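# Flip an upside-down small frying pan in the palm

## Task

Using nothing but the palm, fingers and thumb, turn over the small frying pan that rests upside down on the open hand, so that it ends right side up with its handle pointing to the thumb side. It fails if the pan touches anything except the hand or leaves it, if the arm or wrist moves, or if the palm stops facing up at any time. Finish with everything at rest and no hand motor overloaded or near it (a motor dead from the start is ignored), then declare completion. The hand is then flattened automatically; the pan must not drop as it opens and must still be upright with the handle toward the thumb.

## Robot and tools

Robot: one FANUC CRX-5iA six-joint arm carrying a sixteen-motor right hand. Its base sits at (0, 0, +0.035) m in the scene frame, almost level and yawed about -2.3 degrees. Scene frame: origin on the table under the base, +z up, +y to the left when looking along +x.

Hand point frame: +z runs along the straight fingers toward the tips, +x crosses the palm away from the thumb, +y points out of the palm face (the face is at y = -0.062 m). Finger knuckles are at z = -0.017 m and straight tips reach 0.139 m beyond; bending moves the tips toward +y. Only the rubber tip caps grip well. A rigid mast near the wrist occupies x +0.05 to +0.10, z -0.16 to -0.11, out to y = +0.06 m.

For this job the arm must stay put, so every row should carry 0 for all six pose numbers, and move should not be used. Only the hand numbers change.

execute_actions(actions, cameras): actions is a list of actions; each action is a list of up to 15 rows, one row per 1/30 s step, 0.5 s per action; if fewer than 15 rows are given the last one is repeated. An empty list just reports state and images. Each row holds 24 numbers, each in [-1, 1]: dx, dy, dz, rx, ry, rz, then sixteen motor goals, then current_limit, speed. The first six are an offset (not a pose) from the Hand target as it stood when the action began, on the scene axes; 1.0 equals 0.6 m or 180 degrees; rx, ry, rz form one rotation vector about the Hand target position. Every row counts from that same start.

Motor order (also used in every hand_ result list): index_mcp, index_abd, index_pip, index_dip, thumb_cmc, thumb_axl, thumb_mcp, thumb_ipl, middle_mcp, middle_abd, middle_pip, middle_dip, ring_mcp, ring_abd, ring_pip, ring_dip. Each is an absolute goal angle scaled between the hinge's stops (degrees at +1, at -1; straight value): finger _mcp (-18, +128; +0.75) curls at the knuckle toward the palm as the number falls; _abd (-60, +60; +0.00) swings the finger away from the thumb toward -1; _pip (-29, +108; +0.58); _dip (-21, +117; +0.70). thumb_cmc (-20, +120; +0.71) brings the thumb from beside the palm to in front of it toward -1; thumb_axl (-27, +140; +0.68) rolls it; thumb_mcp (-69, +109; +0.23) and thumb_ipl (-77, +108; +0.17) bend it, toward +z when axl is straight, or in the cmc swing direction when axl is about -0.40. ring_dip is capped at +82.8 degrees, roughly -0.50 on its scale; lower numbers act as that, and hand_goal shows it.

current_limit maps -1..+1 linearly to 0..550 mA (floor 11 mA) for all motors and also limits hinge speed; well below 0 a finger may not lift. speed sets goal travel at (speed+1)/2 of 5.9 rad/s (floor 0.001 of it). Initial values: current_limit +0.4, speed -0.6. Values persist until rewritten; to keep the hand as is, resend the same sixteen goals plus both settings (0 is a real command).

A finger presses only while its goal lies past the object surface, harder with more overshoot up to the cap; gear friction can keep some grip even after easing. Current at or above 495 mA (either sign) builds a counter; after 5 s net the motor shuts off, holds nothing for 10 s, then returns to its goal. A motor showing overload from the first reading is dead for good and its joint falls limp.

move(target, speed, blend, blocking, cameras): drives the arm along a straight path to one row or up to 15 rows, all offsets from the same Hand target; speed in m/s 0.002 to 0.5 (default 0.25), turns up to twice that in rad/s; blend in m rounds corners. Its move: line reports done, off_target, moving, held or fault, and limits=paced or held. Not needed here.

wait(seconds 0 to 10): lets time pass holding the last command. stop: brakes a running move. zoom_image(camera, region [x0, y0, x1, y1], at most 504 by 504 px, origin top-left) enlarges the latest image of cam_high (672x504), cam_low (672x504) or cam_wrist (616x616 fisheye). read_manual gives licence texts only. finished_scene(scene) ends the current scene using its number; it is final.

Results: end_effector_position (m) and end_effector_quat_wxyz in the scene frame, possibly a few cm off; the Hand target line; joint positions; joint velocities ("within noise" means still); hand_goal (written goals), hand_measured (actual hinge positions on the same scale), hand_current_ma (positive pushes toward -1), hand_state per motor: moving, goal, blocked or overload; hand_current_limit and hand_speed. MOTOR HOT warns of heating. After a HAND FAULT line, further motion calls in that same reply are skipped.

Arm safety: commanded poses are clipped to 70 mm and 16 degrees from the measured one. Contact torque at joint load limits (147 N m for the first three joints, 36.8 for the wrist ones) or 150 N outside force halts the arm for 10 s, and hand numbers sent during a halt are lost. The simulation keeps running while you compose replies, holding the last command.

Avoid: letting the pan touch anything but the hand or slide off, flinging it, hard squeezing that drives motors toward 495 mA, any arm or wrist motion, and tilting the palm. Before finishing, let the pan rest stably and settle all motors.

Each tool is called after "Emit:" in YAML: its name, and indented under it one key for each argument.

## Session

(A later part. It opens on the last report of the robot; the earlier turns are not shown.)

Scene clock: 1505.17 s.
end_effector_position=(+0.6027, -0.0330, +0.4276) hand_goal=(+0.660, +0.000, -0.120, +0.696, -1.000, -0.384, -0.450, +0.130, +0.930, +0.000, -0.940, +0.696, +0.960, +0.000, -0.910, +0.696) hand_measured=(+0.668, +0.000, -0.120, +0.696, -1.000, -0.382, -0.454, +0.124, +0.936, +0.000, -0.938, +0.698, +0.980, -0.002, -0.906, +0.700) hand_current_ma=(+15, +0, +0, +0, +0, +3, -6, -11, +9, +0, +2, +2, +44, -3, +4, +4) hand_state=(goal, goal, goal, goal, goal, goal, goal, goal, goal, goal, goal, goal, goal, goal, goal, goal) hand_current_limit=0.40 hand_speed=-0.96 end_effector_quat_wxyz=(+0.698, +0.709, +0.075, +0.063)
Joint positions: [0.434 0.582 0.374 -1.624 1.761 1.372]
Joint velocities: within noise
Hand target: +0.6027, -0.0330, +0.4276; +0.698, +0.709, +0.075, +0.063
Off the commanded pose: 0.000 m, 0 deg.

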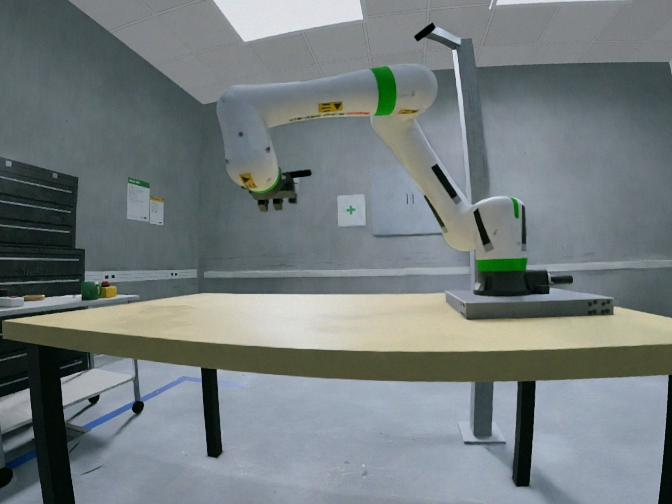

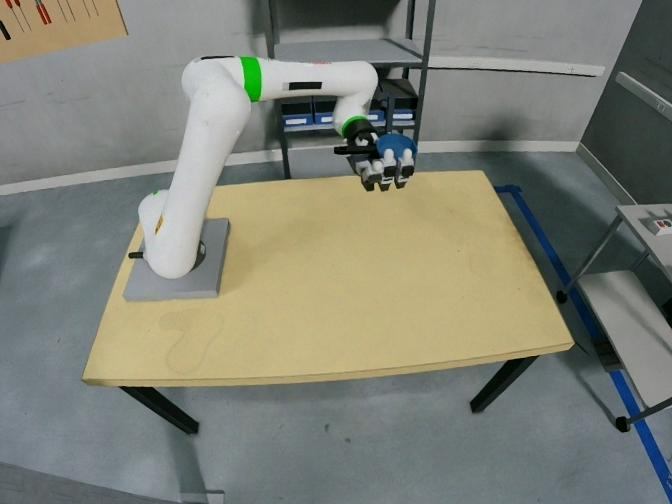

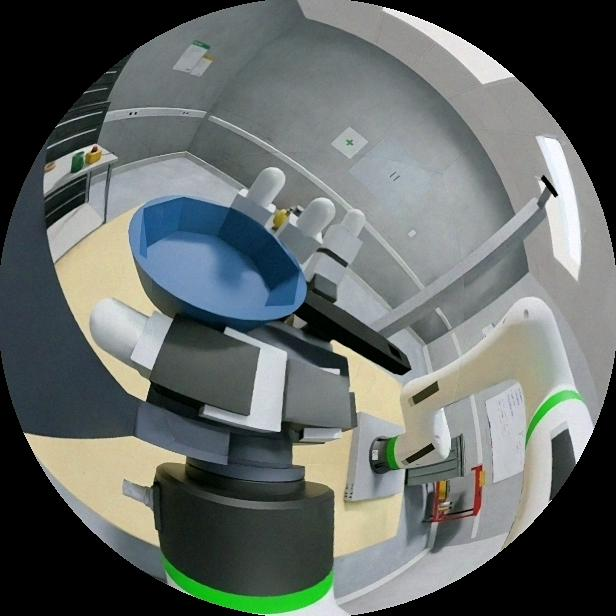

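Emit:
execute_actions:
  actions:
    - [[0,0,0,0,0,0, 0.66,0,-0.12,0.696, -1.0,-0.33,-0.45,0.14, 0.93,0,-0.94,0.696, 0.95,0,-0.91,0.696, 0.4,-0.96]]
  cameras: ["cam_high","cam_low","cam_wrist"]

Emit:
zoom_image:
  camera: "cam_wrist"
  region: [110, 120, 420, 430]

Emit:
zoom_image:
  camera: "cam_low"
  region: [325, 110, 425, 200]

Emit:
zoom_image:
  camera: "cam_high"
  region: [245, 145, 325, 215]

Scene clock: 1533.47 s.
end_effector_position=(+0.6027, -0.0330, +0.4276) hand_goal=(+0.660, +0.000, -0.120, +0.696, -1.000, -0.330, -0.450, +0.140, +0.930, +0.000, -0.940, +0.696, +0.950, +0.000, -0.910, +0.696) hand_measured=(+0.668, +0.000, -0.120, +0.696, -1.000, -0.354, -0.454, +0.134, +0.936, +0.000, -0.938, +0.698, +0.972, -0.002, -0.902, +0.700) hand_current_ma=(+15, +0, +0, +0, +0, -65, -7, -10, +9, +0, +2, +2, +53, -2, +13, +4) hand_state=(goal, goal, goal, goal, goal, blocked, goal, goal, goal, goal, goal, goal, blocked, goal, goal, goal) hand_current_limit=0.40 hand_speed=-0.96 end_effector_quat_wxyz=(+0.698, +0.709, +0.075, +0.063)
Joint positions: [0.434 0.582 0.374 -1.624 1.761 1.372]
Joint velocities: within noise
Hand target: +0.6027, -0.0330, +0.4276; +0.698, +0.709, +0.075, +0.063
Off the commanded pose: 0.000 m, 0 deg.

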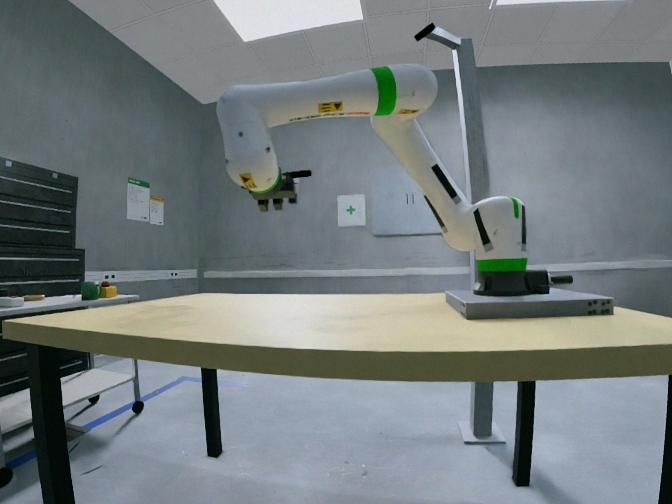

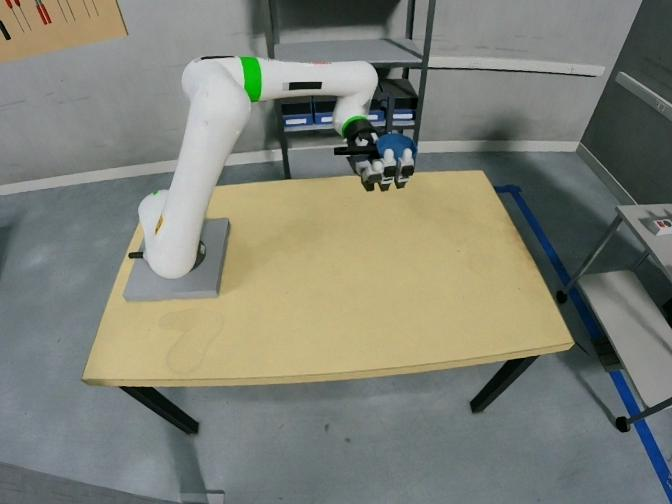

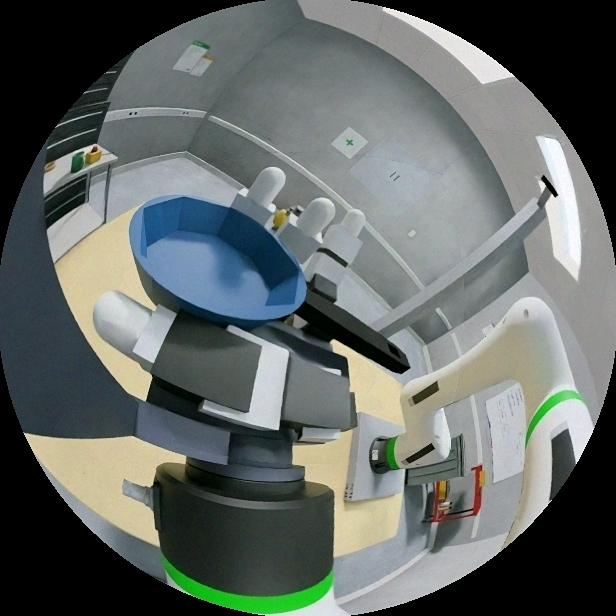

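Scaled by 1.626 from the camera's 616x616 image, which has a finer 880x880 frame.

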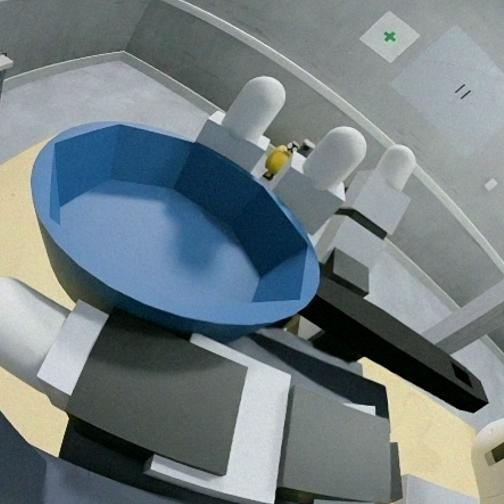

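Scaled by 5.040 from the camera's 672x504 image, which has a finer 960x720 frame.

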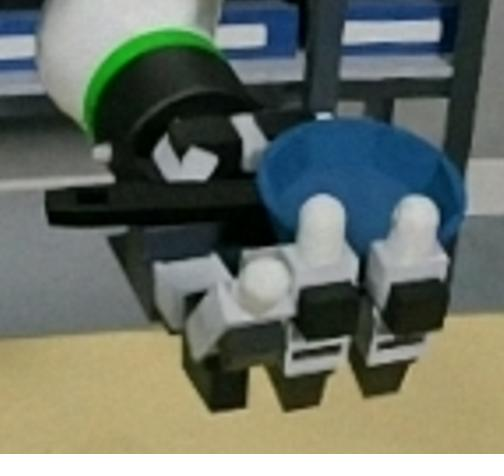

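Scaled by 6.300 from the camera's 672x504 image, which has a finer 960x720 frame.

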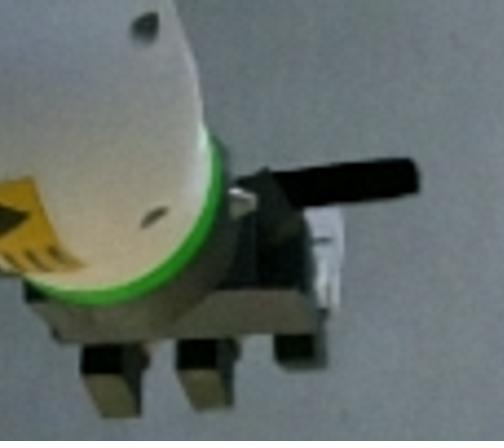

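Emit:
execute_actions:
  actions:
    - [[0,0,0,0,0,0, 0.66,0,-0.12,0.696, -1.0,-0.28,-0.45,0.14, 0.93,0,-0.94,0.696, 0.95,0,-0.91,0.696, 0.4,-0.96]]
  cameras: ["cam_high","cam_low","cam_wrist"]

Emit:
zoom_image:
  camera: "cam_wrist"
  region: [110, 120, 420, 430]

Emit:
zoom_image:
  camera: "cam_low"
  region: [325, 110, 425, 200]

Emit:
zoom_image:
  camera: "cam_high"
  region: [245, 145, 325, 215]

Scene clock: 1568.57 s.
end_effector_position=(+0.6027, -0.0330, +0.4276) hand_goal=(+0.660, +0.000, -0.120, +0.696, -1.000, -0.280, -0.450, +0.140, +0.930, +0.000, -0.940, +0.696, +0.950, +0.000, -0.910, +0.696) hand_measured=(+0.668, +0.000, -0.120, +0.696, -1.000, -0.338, -0.454, +0.138, +0.936, +0.000, -0.938, +0.698, +0.974, -0.002, -0.890, +0.700) hand_current_ma=(+15, +0, +0, +0, +0, -213, -7, -4, +9, +0, +2, +2, +58, -1, +41, +4) hand_state=(goal, goal, goal, goal, goal, blocked, goal, goal, goal, goal, goal, goal, blocked, goal, goal, goal) hand_current_limit=0.40 hand_speed=-0.96 end_effector_quat_wxyz=(+0.698, +0.709, +0.075, +0.063)
Joint positions: [0.434 0.582 0.374 -1.624 1.761 1.372]
Joint velocities: within noise
Hand target: +0.6027, -0.0330, +0.4276; +0.698, +0.709, +0.075, +0.063
Off the commanded pose: 0.000 m, 0 deg.

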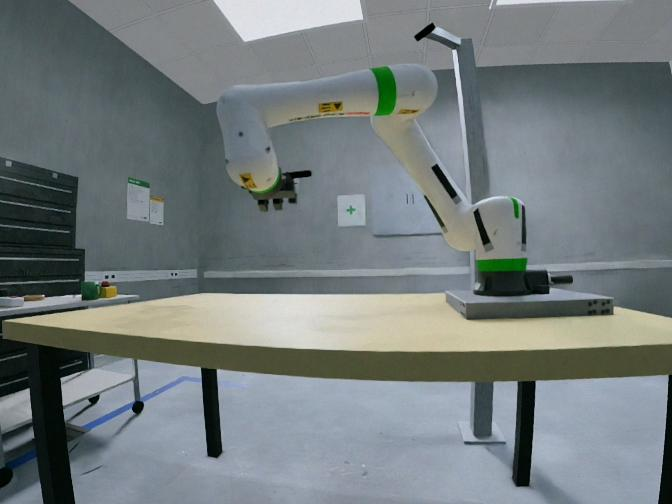

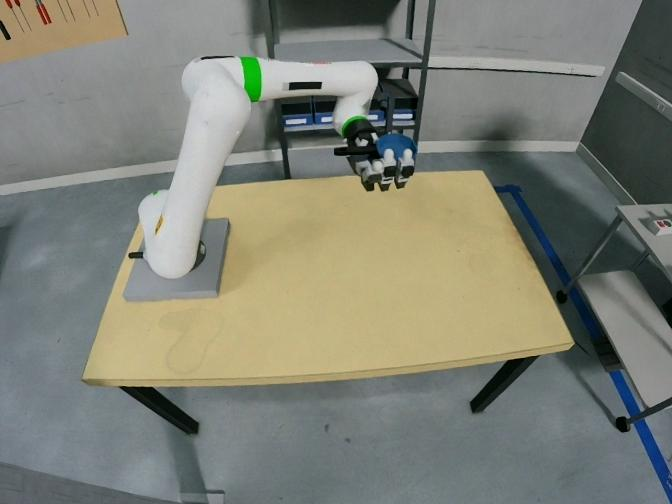

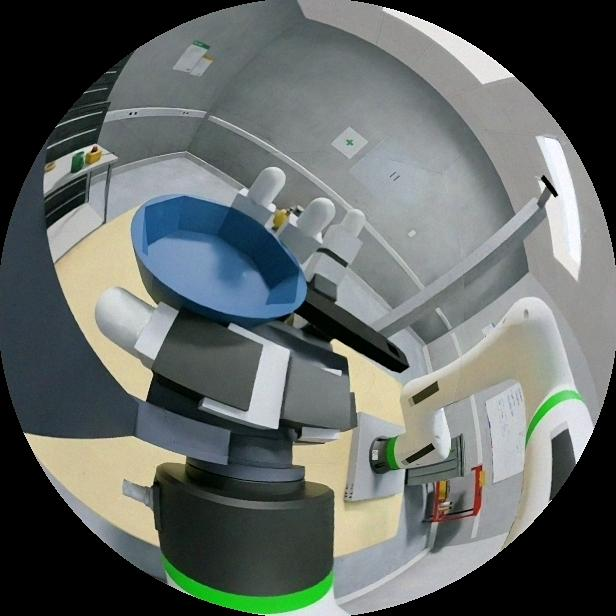

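Scaled by 1.626 from the camera's 616x616 image, which has a finer 880x880 frame.

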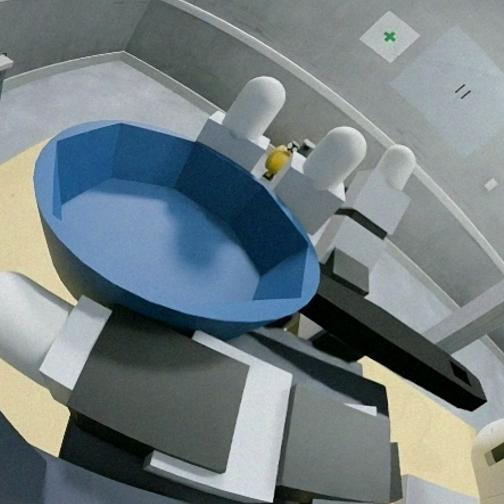

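Scaled by 5.040 from the camera's 672x504 image, which has a finer 960x720 frame.

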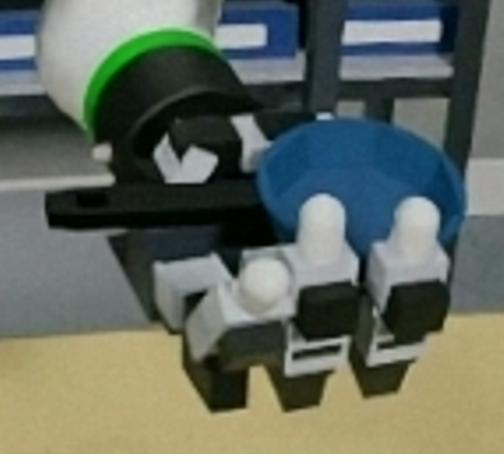

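Scaled by 6.300 from the camera's 672x504 image, which has a finer 960x720 frame.

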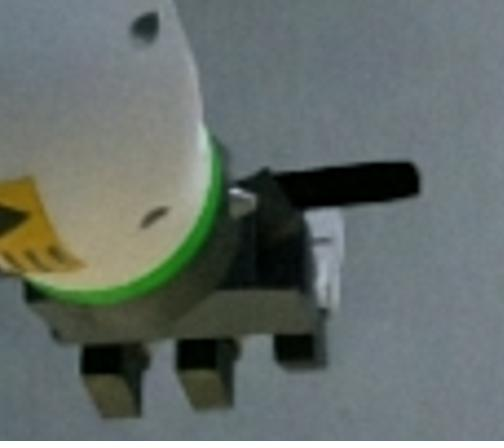

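Emit:
execute_actions:
  actions:
    - [[0,0,0,0,0,0, 0.66,0,-0.12,0.696, -1.0,-0.33,-0.45,0.14, 0.93,0,-0.66,0.696, 0.93,0,-0.66,0.696, 0.4,-0.96]]
  cameras: ["cam_wrist"]

Emit:
execute_actions:
  actions:
    - [[0,0,0,0,0,0, 0.66,0,-0.12,0.696, -1.0,-0.29,-0.45,0.14, 0.93,0,-0.66,0.696, 0.93,0,-0.66,0.696, 0.4,-0.96]]
  cameras: ["cam_high","cam_low","cam_wrist"]

Emit:
zoom_image:
  camera: "cam_wrist"
  region: [110, 120, 420, 430]

Emit:
zoom_image:
  camera: "cam_low"
  region: [325, 110, 425, 200]

Emit:
zoom_image:
  camera: "cam_high"
  region: [245, 145, 325, 215]

Scene clock: 1581.20 s.
end_effector_position=(+0.6027, -0.0330, +0.4276) hand_goal=(+0.660, +0.000, -0.120, +0.696, -1.000, -0.330, -0.450, +0.140, +0.930, +0.000, -0.660, +0.696, +0.930, +0.000, -0.660, +0.696) hand_measured=(+0.668, +0.000, -0.120, +0.696, -1.000, -0.334, -0.454, +0.138, +0.936, +0.000, -0.662, +0.698, +0.950, -0.002, -0.662, +0.700) hand_current_ma=(+15, +0, +0, +0, +0, -5, -7, -4, +11, +0, -1, +2, +47, -1, -1, +4) hand_state=(goal, goal, goal, goal, goal, goal, goal, goal, goal, goal, goal, goal, blocked, goal, goal, goal) hand_current_limit=0.40 hand_speed=-0.96 end_effector_quat_wxyz=(+0.698, +0.709, +0.075, +0.063)
Joint positions: [0.434 0.582 0.374 -1.624 1.761 1.372]
Joint velocities: within noise
Hand target: +0.6027, -0.0330, +0.4276; +0.698, +0.709, +0.075, +0.063
Off the commanded pose: 0.000 m, 0 deg.
Images, in order (width x height): cam_wrist 616x616.

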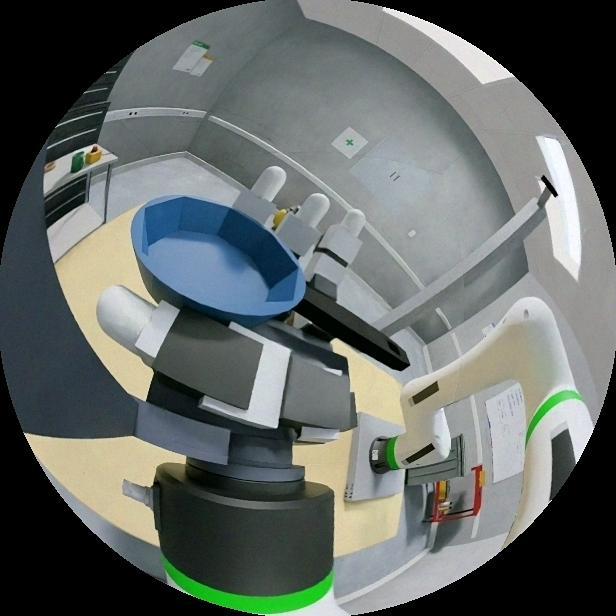

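Scene clock: 1581.90 s.
end_effector_position=(+0.6027, -0.0330, +0.4276) hand_goal=(+0.660, +0.000, -0.120, +0.696, -1.000, -0.290, -0.450, +0.140, +0.930, +0.000, -0.660, +0.696, +0.930, +0.000, -0.660, +0.696) hand_measured=(+0.668, +0.000, -0.120, +0.696, -1.000, -0.296, -0.454, +0.138, +0.936, +0.000, -0.662, +0.698, +0.950, -0.002, -0.662, +0.700) hand_current_ma=(+15, +0, +0, +0, +0, -9, -7, -4, +11, +0, -1, +2, +47, -1, -1, +4) hand_state=(goal, goal, goal, goal, goal, goal, goal, goal, goal, goal, goal, goal, blocked, goal, goal, goal) hand_current_limit=0.40 hand_speed=-0.96 end_effector_quat_wxyz=(+0.698, +0.709, +0.075, +0.063)
Joint positions: [0.434 0.582 0.374 -1.624 1.761 1.372]
Joint velocities: within noise
Hand target: +0.6027, -0.0330, +0.4276; +0.698, +0.709, +0.075, +0.063
Off the commanded pose: 0.000 m, 0 deg.

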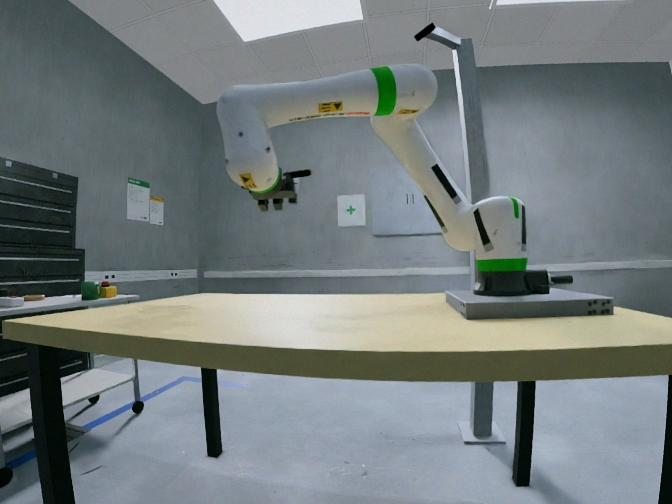

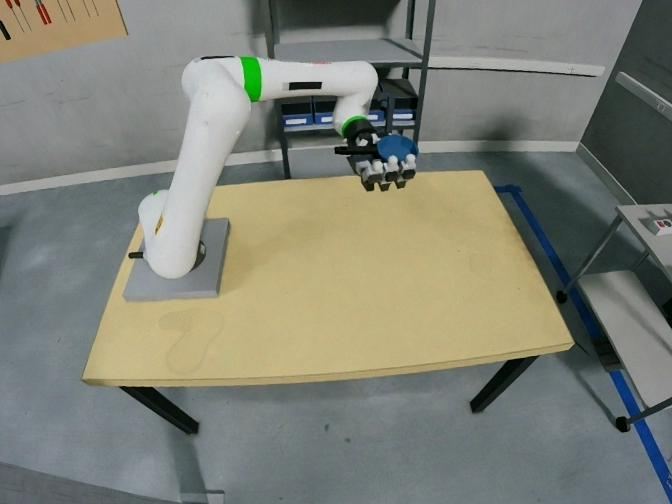

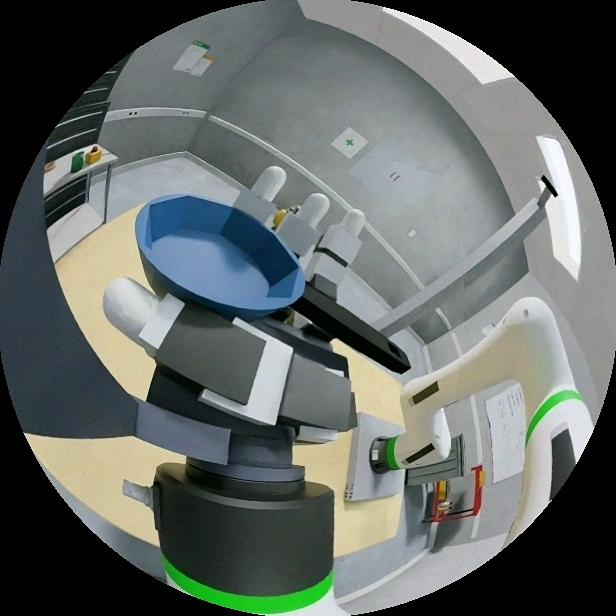

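Scaled by 1.626 from the camera's 616x616 image, which has a finer 880x880 frame.

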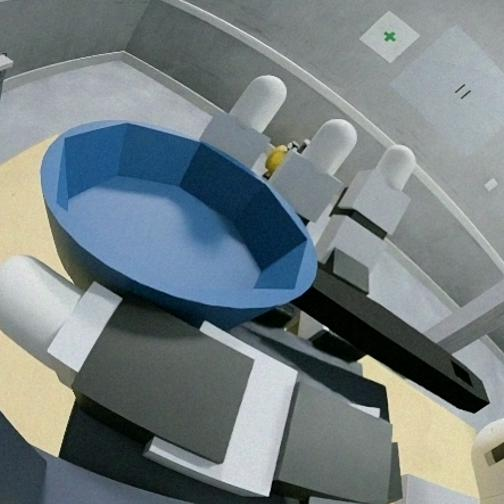

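Scaled by 5.040 from the camera's 672x504 image, which has a finer 960x720 frame.

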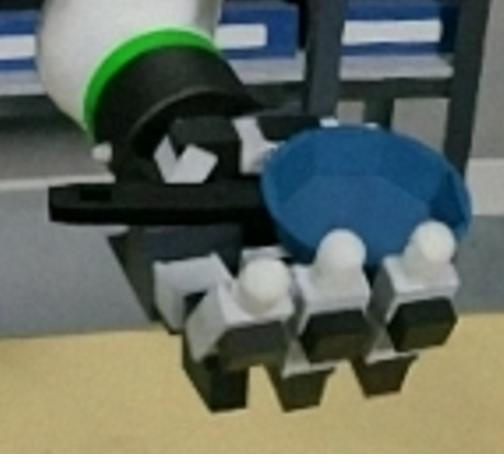

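Scaled by 6.300 from the camera's 672x504 image, which has a finer 960x720 frame.

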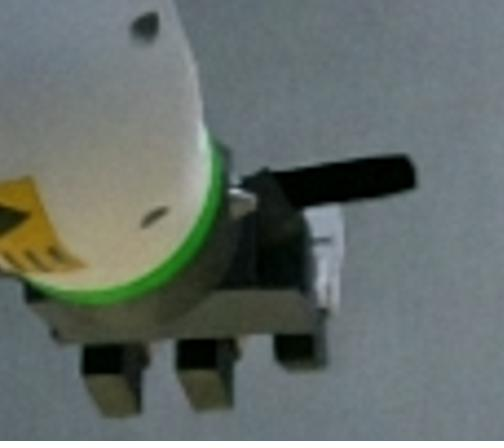

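Emit:
execute_actions:
  actions:
    - [[0,0,0,0,0,0, 0.66,0,-0.12,0.696, -1.0,-0.24,-0.45,0.14, 0.93,0,-0.66,0.696, 0.93,0,-0.66,0.696, 0.4,-0.96]]
  cameras: ["cam_high","cam_low","cam_wrist"]

Emit:
zoom_image:
  camera: "cam_wrist"
  region: [110, 120, 420, 430]

Emit:
zoom_image:
  camera: "cam_low"
  region: [325, 110, 425, 200]

Emit:
zoom_image:
  camera: "cam_high"
  region: [245, 145, 325, 215]

Scene clock: 1586.40 s.
end_effector_position=(+0.6027, -0.0330, +0.4276) hand_goal=(+0.660, +0.000, -0.120, +0.696, -1.000, -0.240, -0.450, +0.140, +0.930, +0.000, -0.660, +0.696, +0.930, +0.000, -0.660, +0.696) hand_measured=(+0.668, +0.000, -0.120, +0.696, -1.000, -0.246, -0.454, +0.138, +0.936, +0.000, -0.662, +0.698, +0.950, -0.002, -0.662, +0.700) hand_current_ma=(+15, +0, +0, +0, +0, -10, -7, -4, +11, +0, -1, +2, +47, -1, -1, +4) hand_state=(goal, goal, goal, goal, goal, goal, goal, goal, goal, goal, goal, goal, blocked, goal, goal, goal) hand_current_limit=0.40 hand_speed=-0.96 end_effector_quat_wxyz=(+0.698, +0.709, +0.075, +0.063)
Joint positions: [0.434 0.582 0.374 -1.624 1.761 1.372]
Joint velocities: within noise
Hand target: +0.6027, -0.0330, +0.4276; +0.698, +0.709, +0.075, +0.063
Off the commanded pose: 0.000 m, 0 deg.

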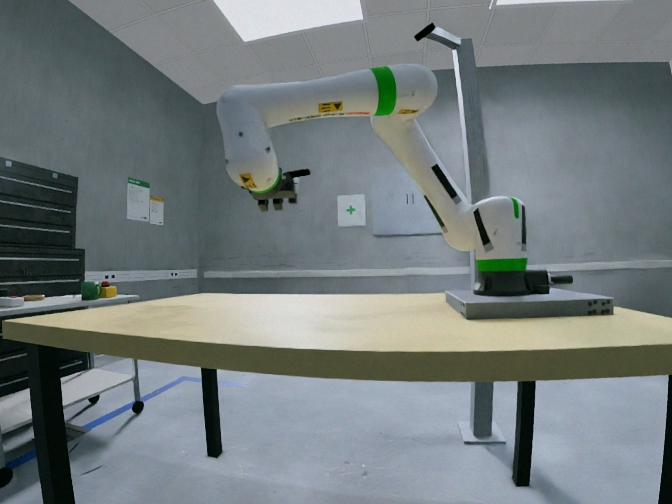

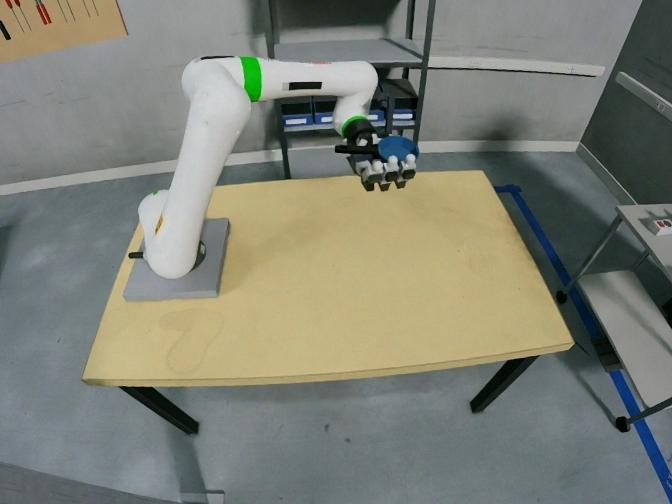

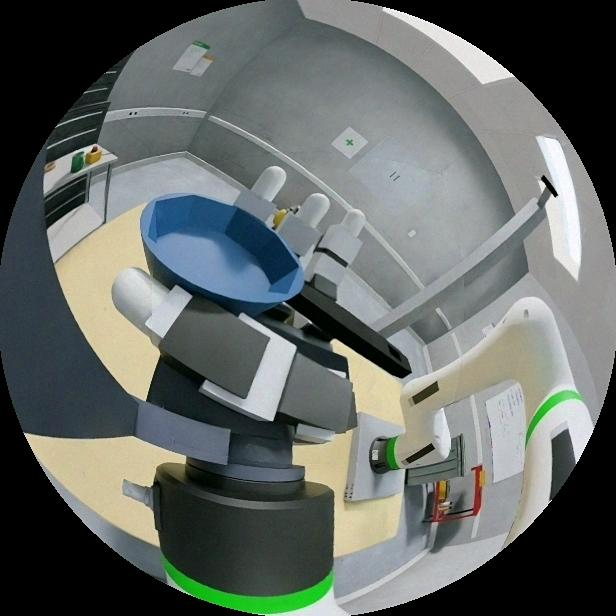

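Scaled by 1.626 from the camera's 616x616 image, which has a finer 880x880 frame.

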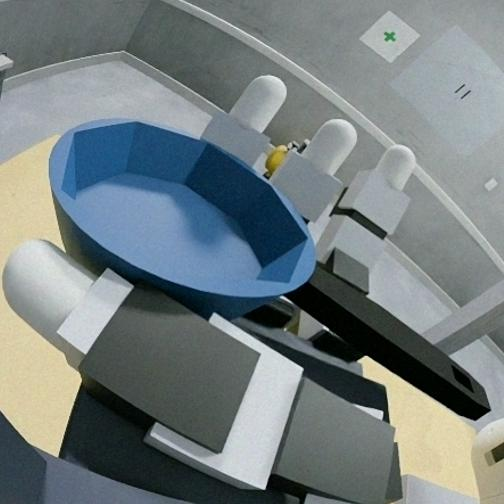

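Scaled by 5.040 from the camera's 672x504 image, which has a finer 960x720 frame.

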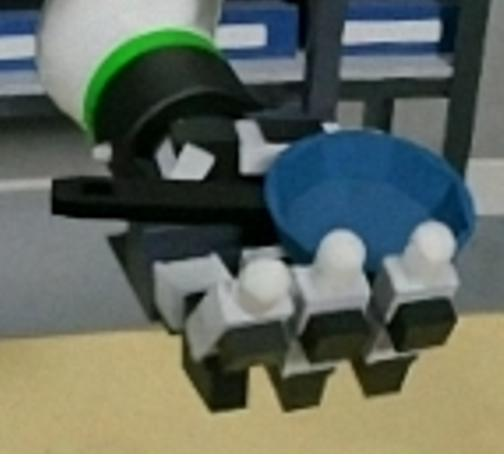

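Scaled by 6.300 from the camera's 672x504 image, which has a finer 960x720 frame.

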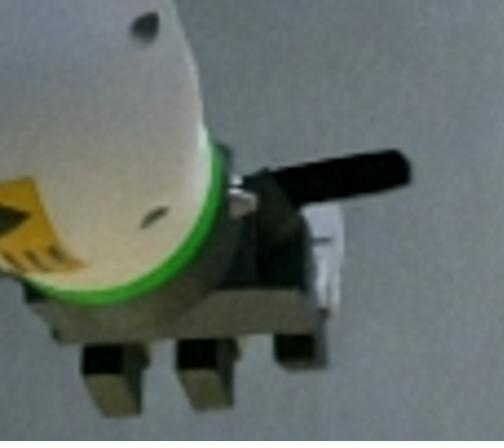

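Emit:
execute_actions:
  actions:
    - [[0,0,0,0,0,0, 0.66,0,-0.12,0.696, -1.0,-0.25,-0.45,0.14, 0.85,0,-0.45,0.696, 0.85,0,-0.45,0.696, 0.4,-0.96]]
  cameras: ["cam_high","cam_low","cam_wrist"]

Emit:
zoom_image:
  camera: "cam_wrist"
  region: [110, 120, 420, 430]

Emit:
zoom_image:
  camera: "cam_low"
  region: [325, 110, 425, 200]

Emit:
zoom_image:
  camera: "cam_high"
  region: [245, 145, 325, 215]

Scene clock: 1594.27 s.
end_effector_position=(+0.6027, -0.0330, +0.4276) hand_goal=(+0.660, +0.000, -0.120, +0.696, -1.000, -0.250, -0.450, +0.140, +0.850, +0.000, -0.450, +0.696, +0.850, +0.000, -0.450, +0.696) hand_measured=(+0.668, +0.000, -0.120, +0.696, -1.000, -0.248, -0.454, +0.138, +0.872, +0.000, -0.450, +0.698, +0.874, -0.002, -0.450, +0.700) hand_current_ma=(+15, +0, +0, +0, +0, +2, -7, -4, +52, +0, -1, +2, +55, -1, -1, +4) hand_state=(goal, goal, goal, goal, goal, goal, goal, goal, blocked, goal, goal, goal, blocked, goal, goal, goal) hand_current_limit=0.40 hand_speed=-0.96 end_effector_quat_wxyz=(+0.698, +0.709, +0.075, +0.063)
Joint positions: [0.434 0.582 0.374 -1.624 1.761 1.372]
Joint velocities: within noise
Hand target: +0.6027, -0.0330, +0.4276; +0.698, +0.709, +0.075, +0.063
Off the commanded pose: 0.000 m, 0 deg.

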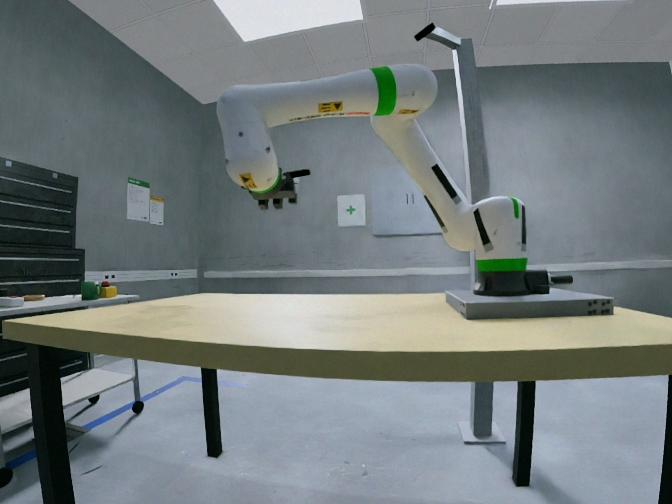

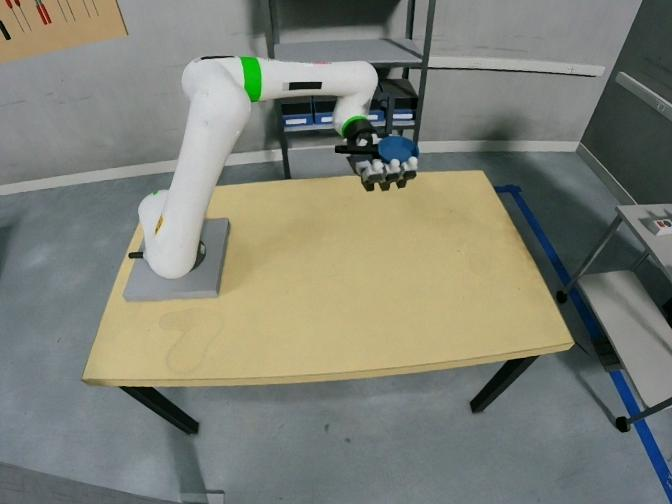

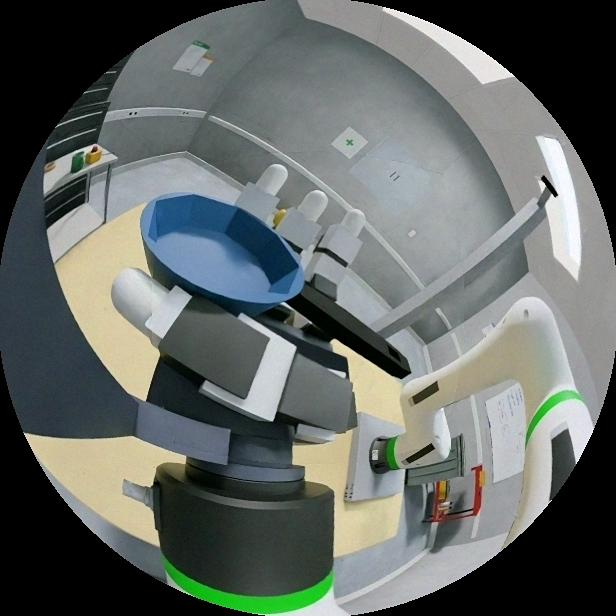

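Scaled by 1.626 from the camera's 616x616 image, which has a finer 880x880 frame.

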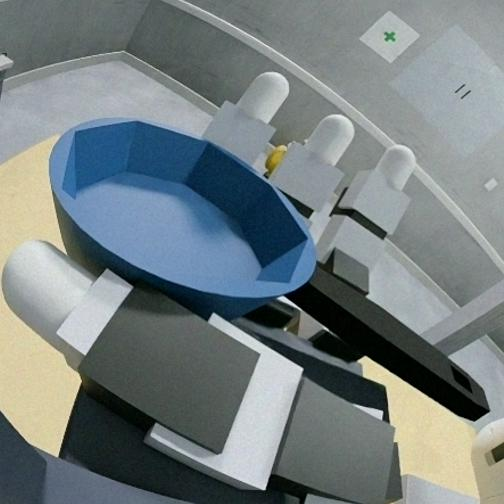

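Scaled by 5.040 from the camera's 672x504 image, which has a finer 960x720 frame.

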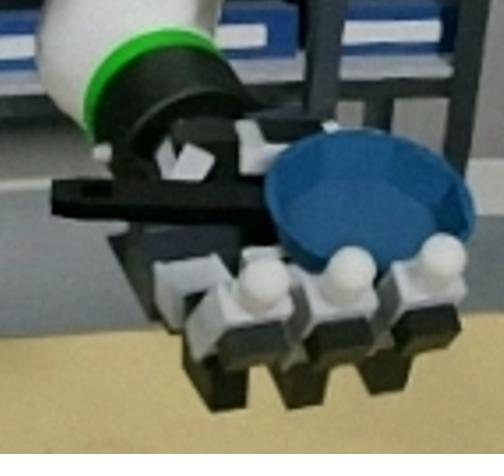

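Scaled by 6.300 from the camera's 672x504 image, which has a finer 960x720 frame.

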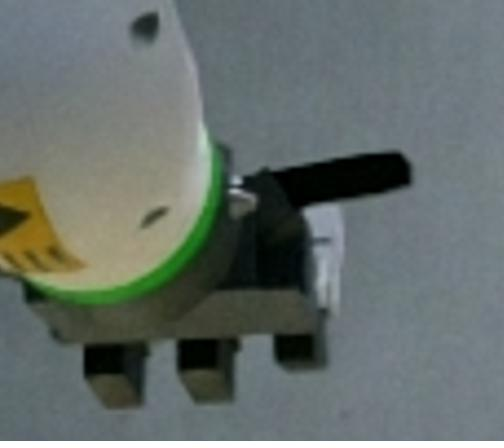

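Emit:
execute_actions:
  actions:
    - [[0,0,0,0,0,0, 0.66,0,-0.12,0.696, -1.0,-0.25,-0.45,0.14, 0.75,0,-0.30,0.696, 0.75,0,-0.30,0.696, 0.4,-0.96]]
  cameras: ["cam_high","cam_low","cam_wrist"]

Emit:
zoom_image:
  camera: "cam_wrist"
  region: [110, 120, 420, 430]

Emit:
zoom_image:
  camera: "cam_low"
  region: [325, 110, 425, 200]

Emit:
zoom_image:
  camera: "cam_high"
  region: [245, 145, 325, 215]

Scene clock: 1600.30 s.
end_effector_position=(+0.6027, -0.0330, +0.4276) hand_goal=(+0.660, +0.000, -0.120, +0.696, -1.000, -0.250, -0.450, +0.140, +0.750, +0.000, -0.300, +0.696, +0.750, +0.000, -0.300, +0.696) hand_measured=(+0.668, +0.000, -0.120, +0.696, -1.000, -0.248, -0.454, +0.138, +0.776, +0.000, -0.300, +0.698, +0.774, -0.002, -0.300, +0.700) hand_current_ma=(+15, +0, +0, +0, +0, +2, -7, -4, +64, +0, -1, +2, +56, -1, +0, +4) hand_state=(goal, goal, goal, goal, goal, goal, goal, goal, blocked, goal, goal, goal, blocked, goal, goal, goal) hand_current_limit=0.40 hand_speed=-0.96 end_effector_quat_wxyz=(+0.698, +0.709, +0.075, +0.063)
Joint positions: [0.434 0.582 0.374 -1.624 1.761 1.372]
Joint velocities: within noise
Hand target: +0.6027, -0.0330, +0.4276; +0.698, +0.709, +0.075, +0.063
Off the commanded pose: 0.000 m, 0 deg.

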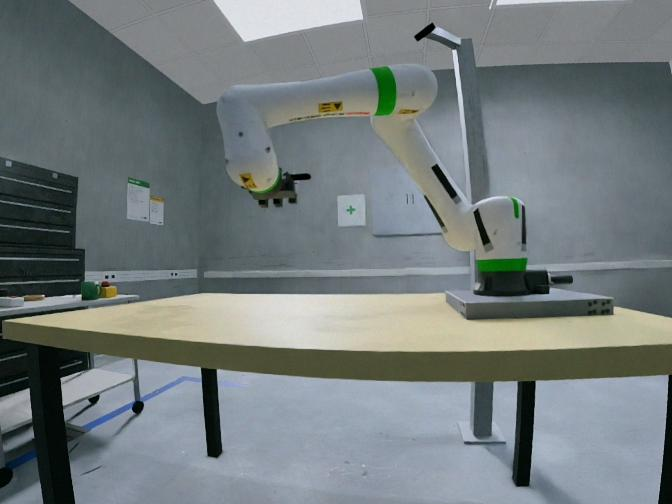

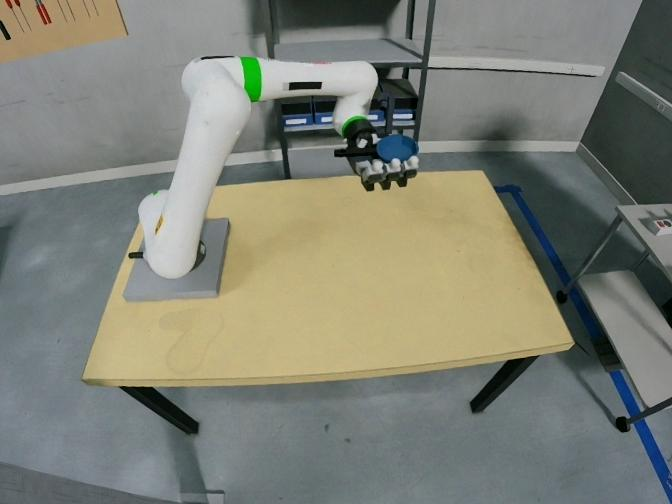

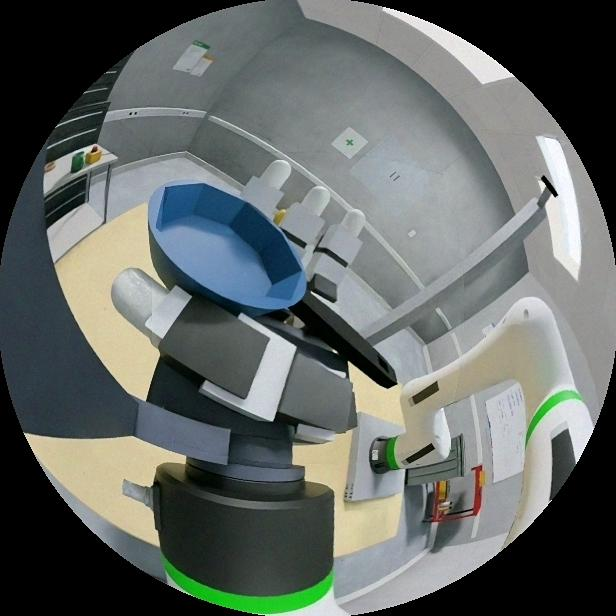

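Scaled by 1.626 from the camera's 616x616 image, which has a finer 880x880 frame.

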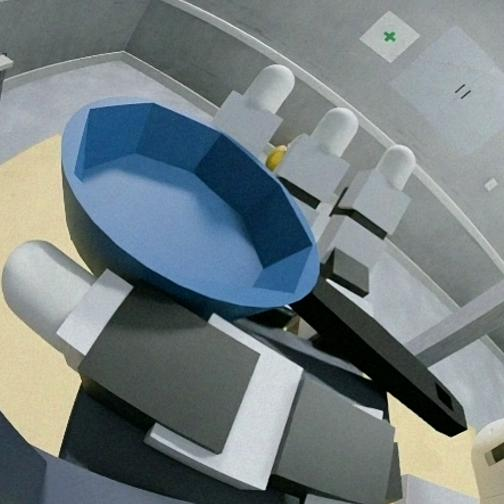

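Scaled by 5.040 from the camera's 672x504 image, which has a finer 960x720 frame.

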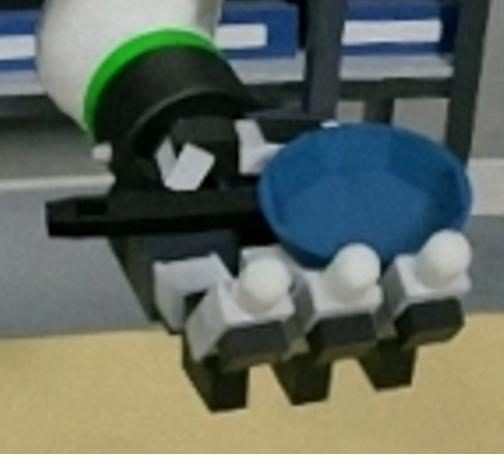

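Scaled by 6.300 from the camera's 672x504 image, which has a finer 960x720 frame.

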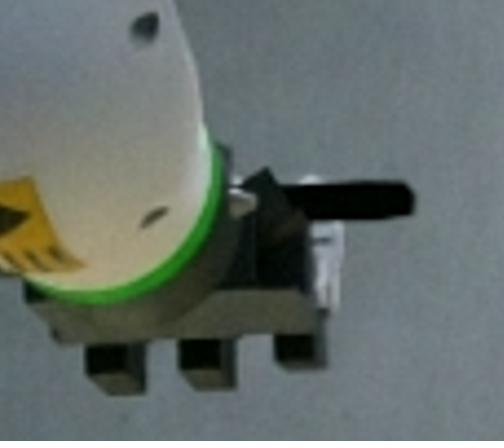

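Emit:
execute_actions:
  actions:
    - [[0,0,0,0,0,0, 0.66,0,-0.12,0.696, -1.0,-0.25,-0.45,0.14, 0.75,0,0.0,0.696, 0.75,0,0.0,0.696, 0.4,-0.96]]
  cameras: ["cam_high","cam_low","cam_wrist"]

Emit:
zoom_image:
  camera: "cam_wrist"
  region: [110, 120, 420, 430]

Emit:
zoom_image:
  camera: "cam_low"
  region: [325, 110, 425, 200]

Emit:
zoom_image:
  camera: "cam_high"
  region: [245, 145, 325, 215]

Scene clock: 1652.27 s.
end_effector_position=(+0.6027, -0.0330, +0.4276) hand_goal=(+0.660, +0.000, -0.120, +0.696, -1.000, -0.250, -0.450, +0.140, +0.750, +0.000, +0.000, +0.696, +0.750, +0.000, +0.000, +0.696) hand_measured=(+0.668, +0.000, -0.120, +0.696, -1.000, -0.248, -0.454, +0.138, +0.776, +0.000, +0.000, +0.698, +0.774, -0.002, +0.000, +0.700) hand_current_ma=(+15, +0, +0, +0, +0, +2, -7, -4, +64, +0, +0, +2, +56, -1, +0, +4) hand_state=(goal, goal, goal, goal, goal, goal, goal, goal, blocked, goal, goal, goal, blocked, goal, goal, goal) hand_current_limit=0.40 hand_speed=-0.96 end_effector_quat_wxyz=(+0.698, +0.709, +0.075, +0.063)
Joint positions: [0.434 0.582 0.374 -1.624 1.761 1.372]
Joint velocities: within noise
Hand target: +0.6027, -0.0330, +0.4276; +0.698, +0.709, +0.075, +0.063
Off the commanded pose: 0.000 m, 0 deg.

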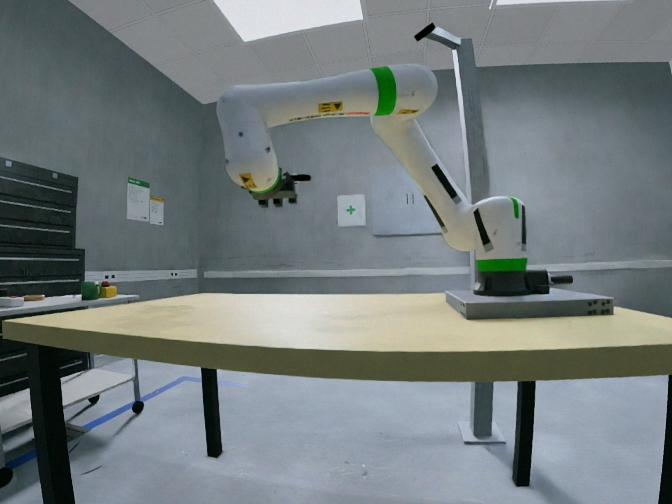

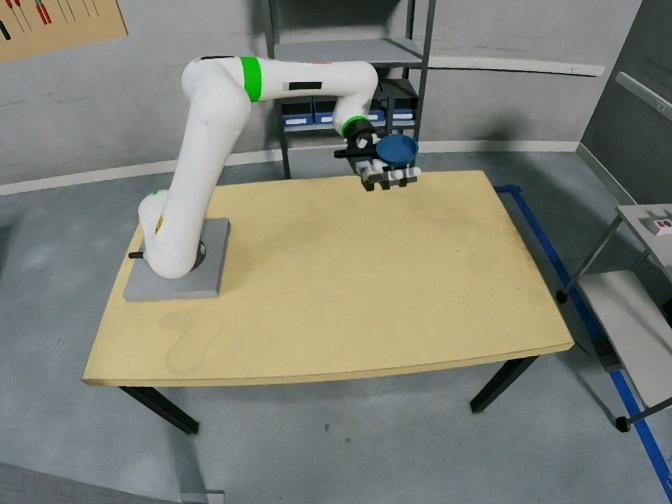

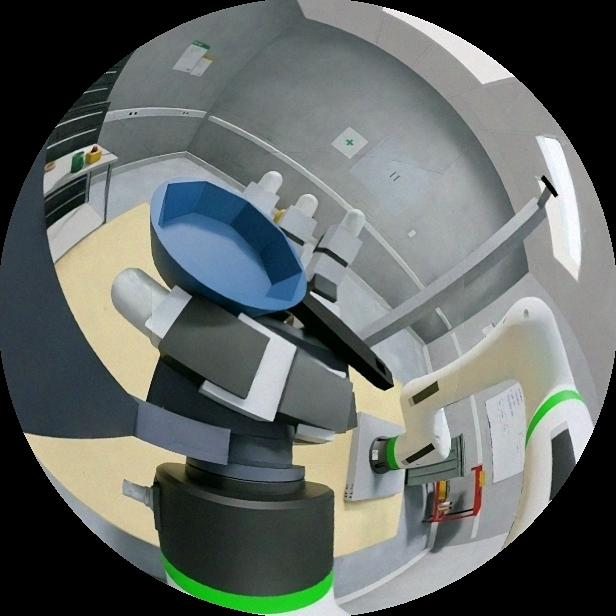

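Scaled by 1.626 from the camera's 616x616 image, which has a finer 880x880 frame.

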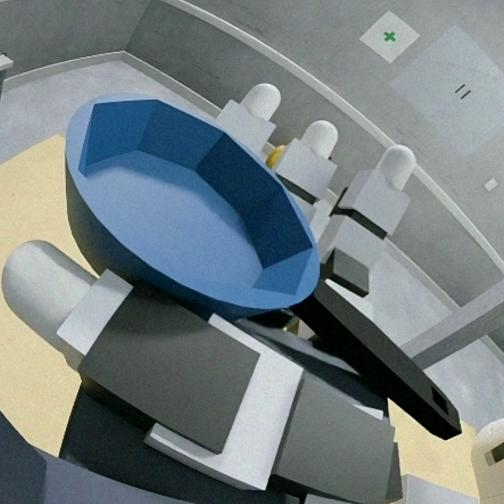

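Scaled by 5.040 from the camera's 672x504 image, which has a finer 960x720 frame.

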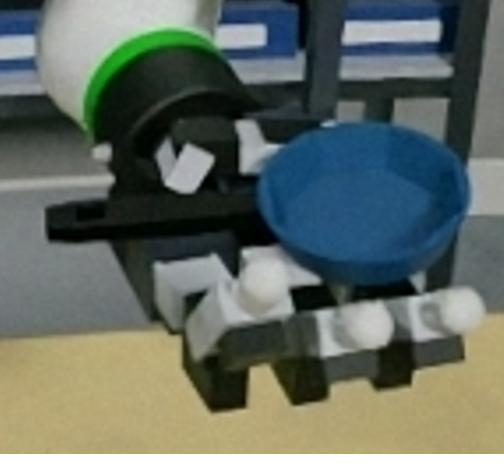

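Scaled by 6.300 from the camera's 672x504 image, which has a finer 960x720 frame.

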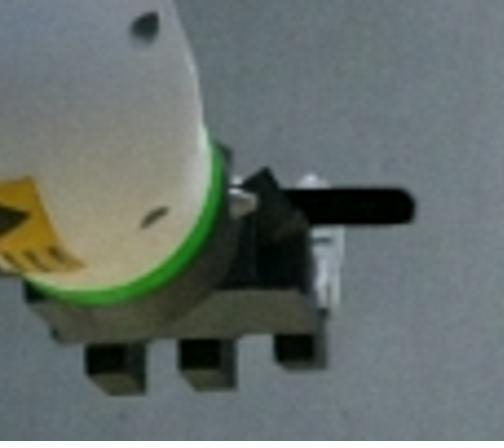

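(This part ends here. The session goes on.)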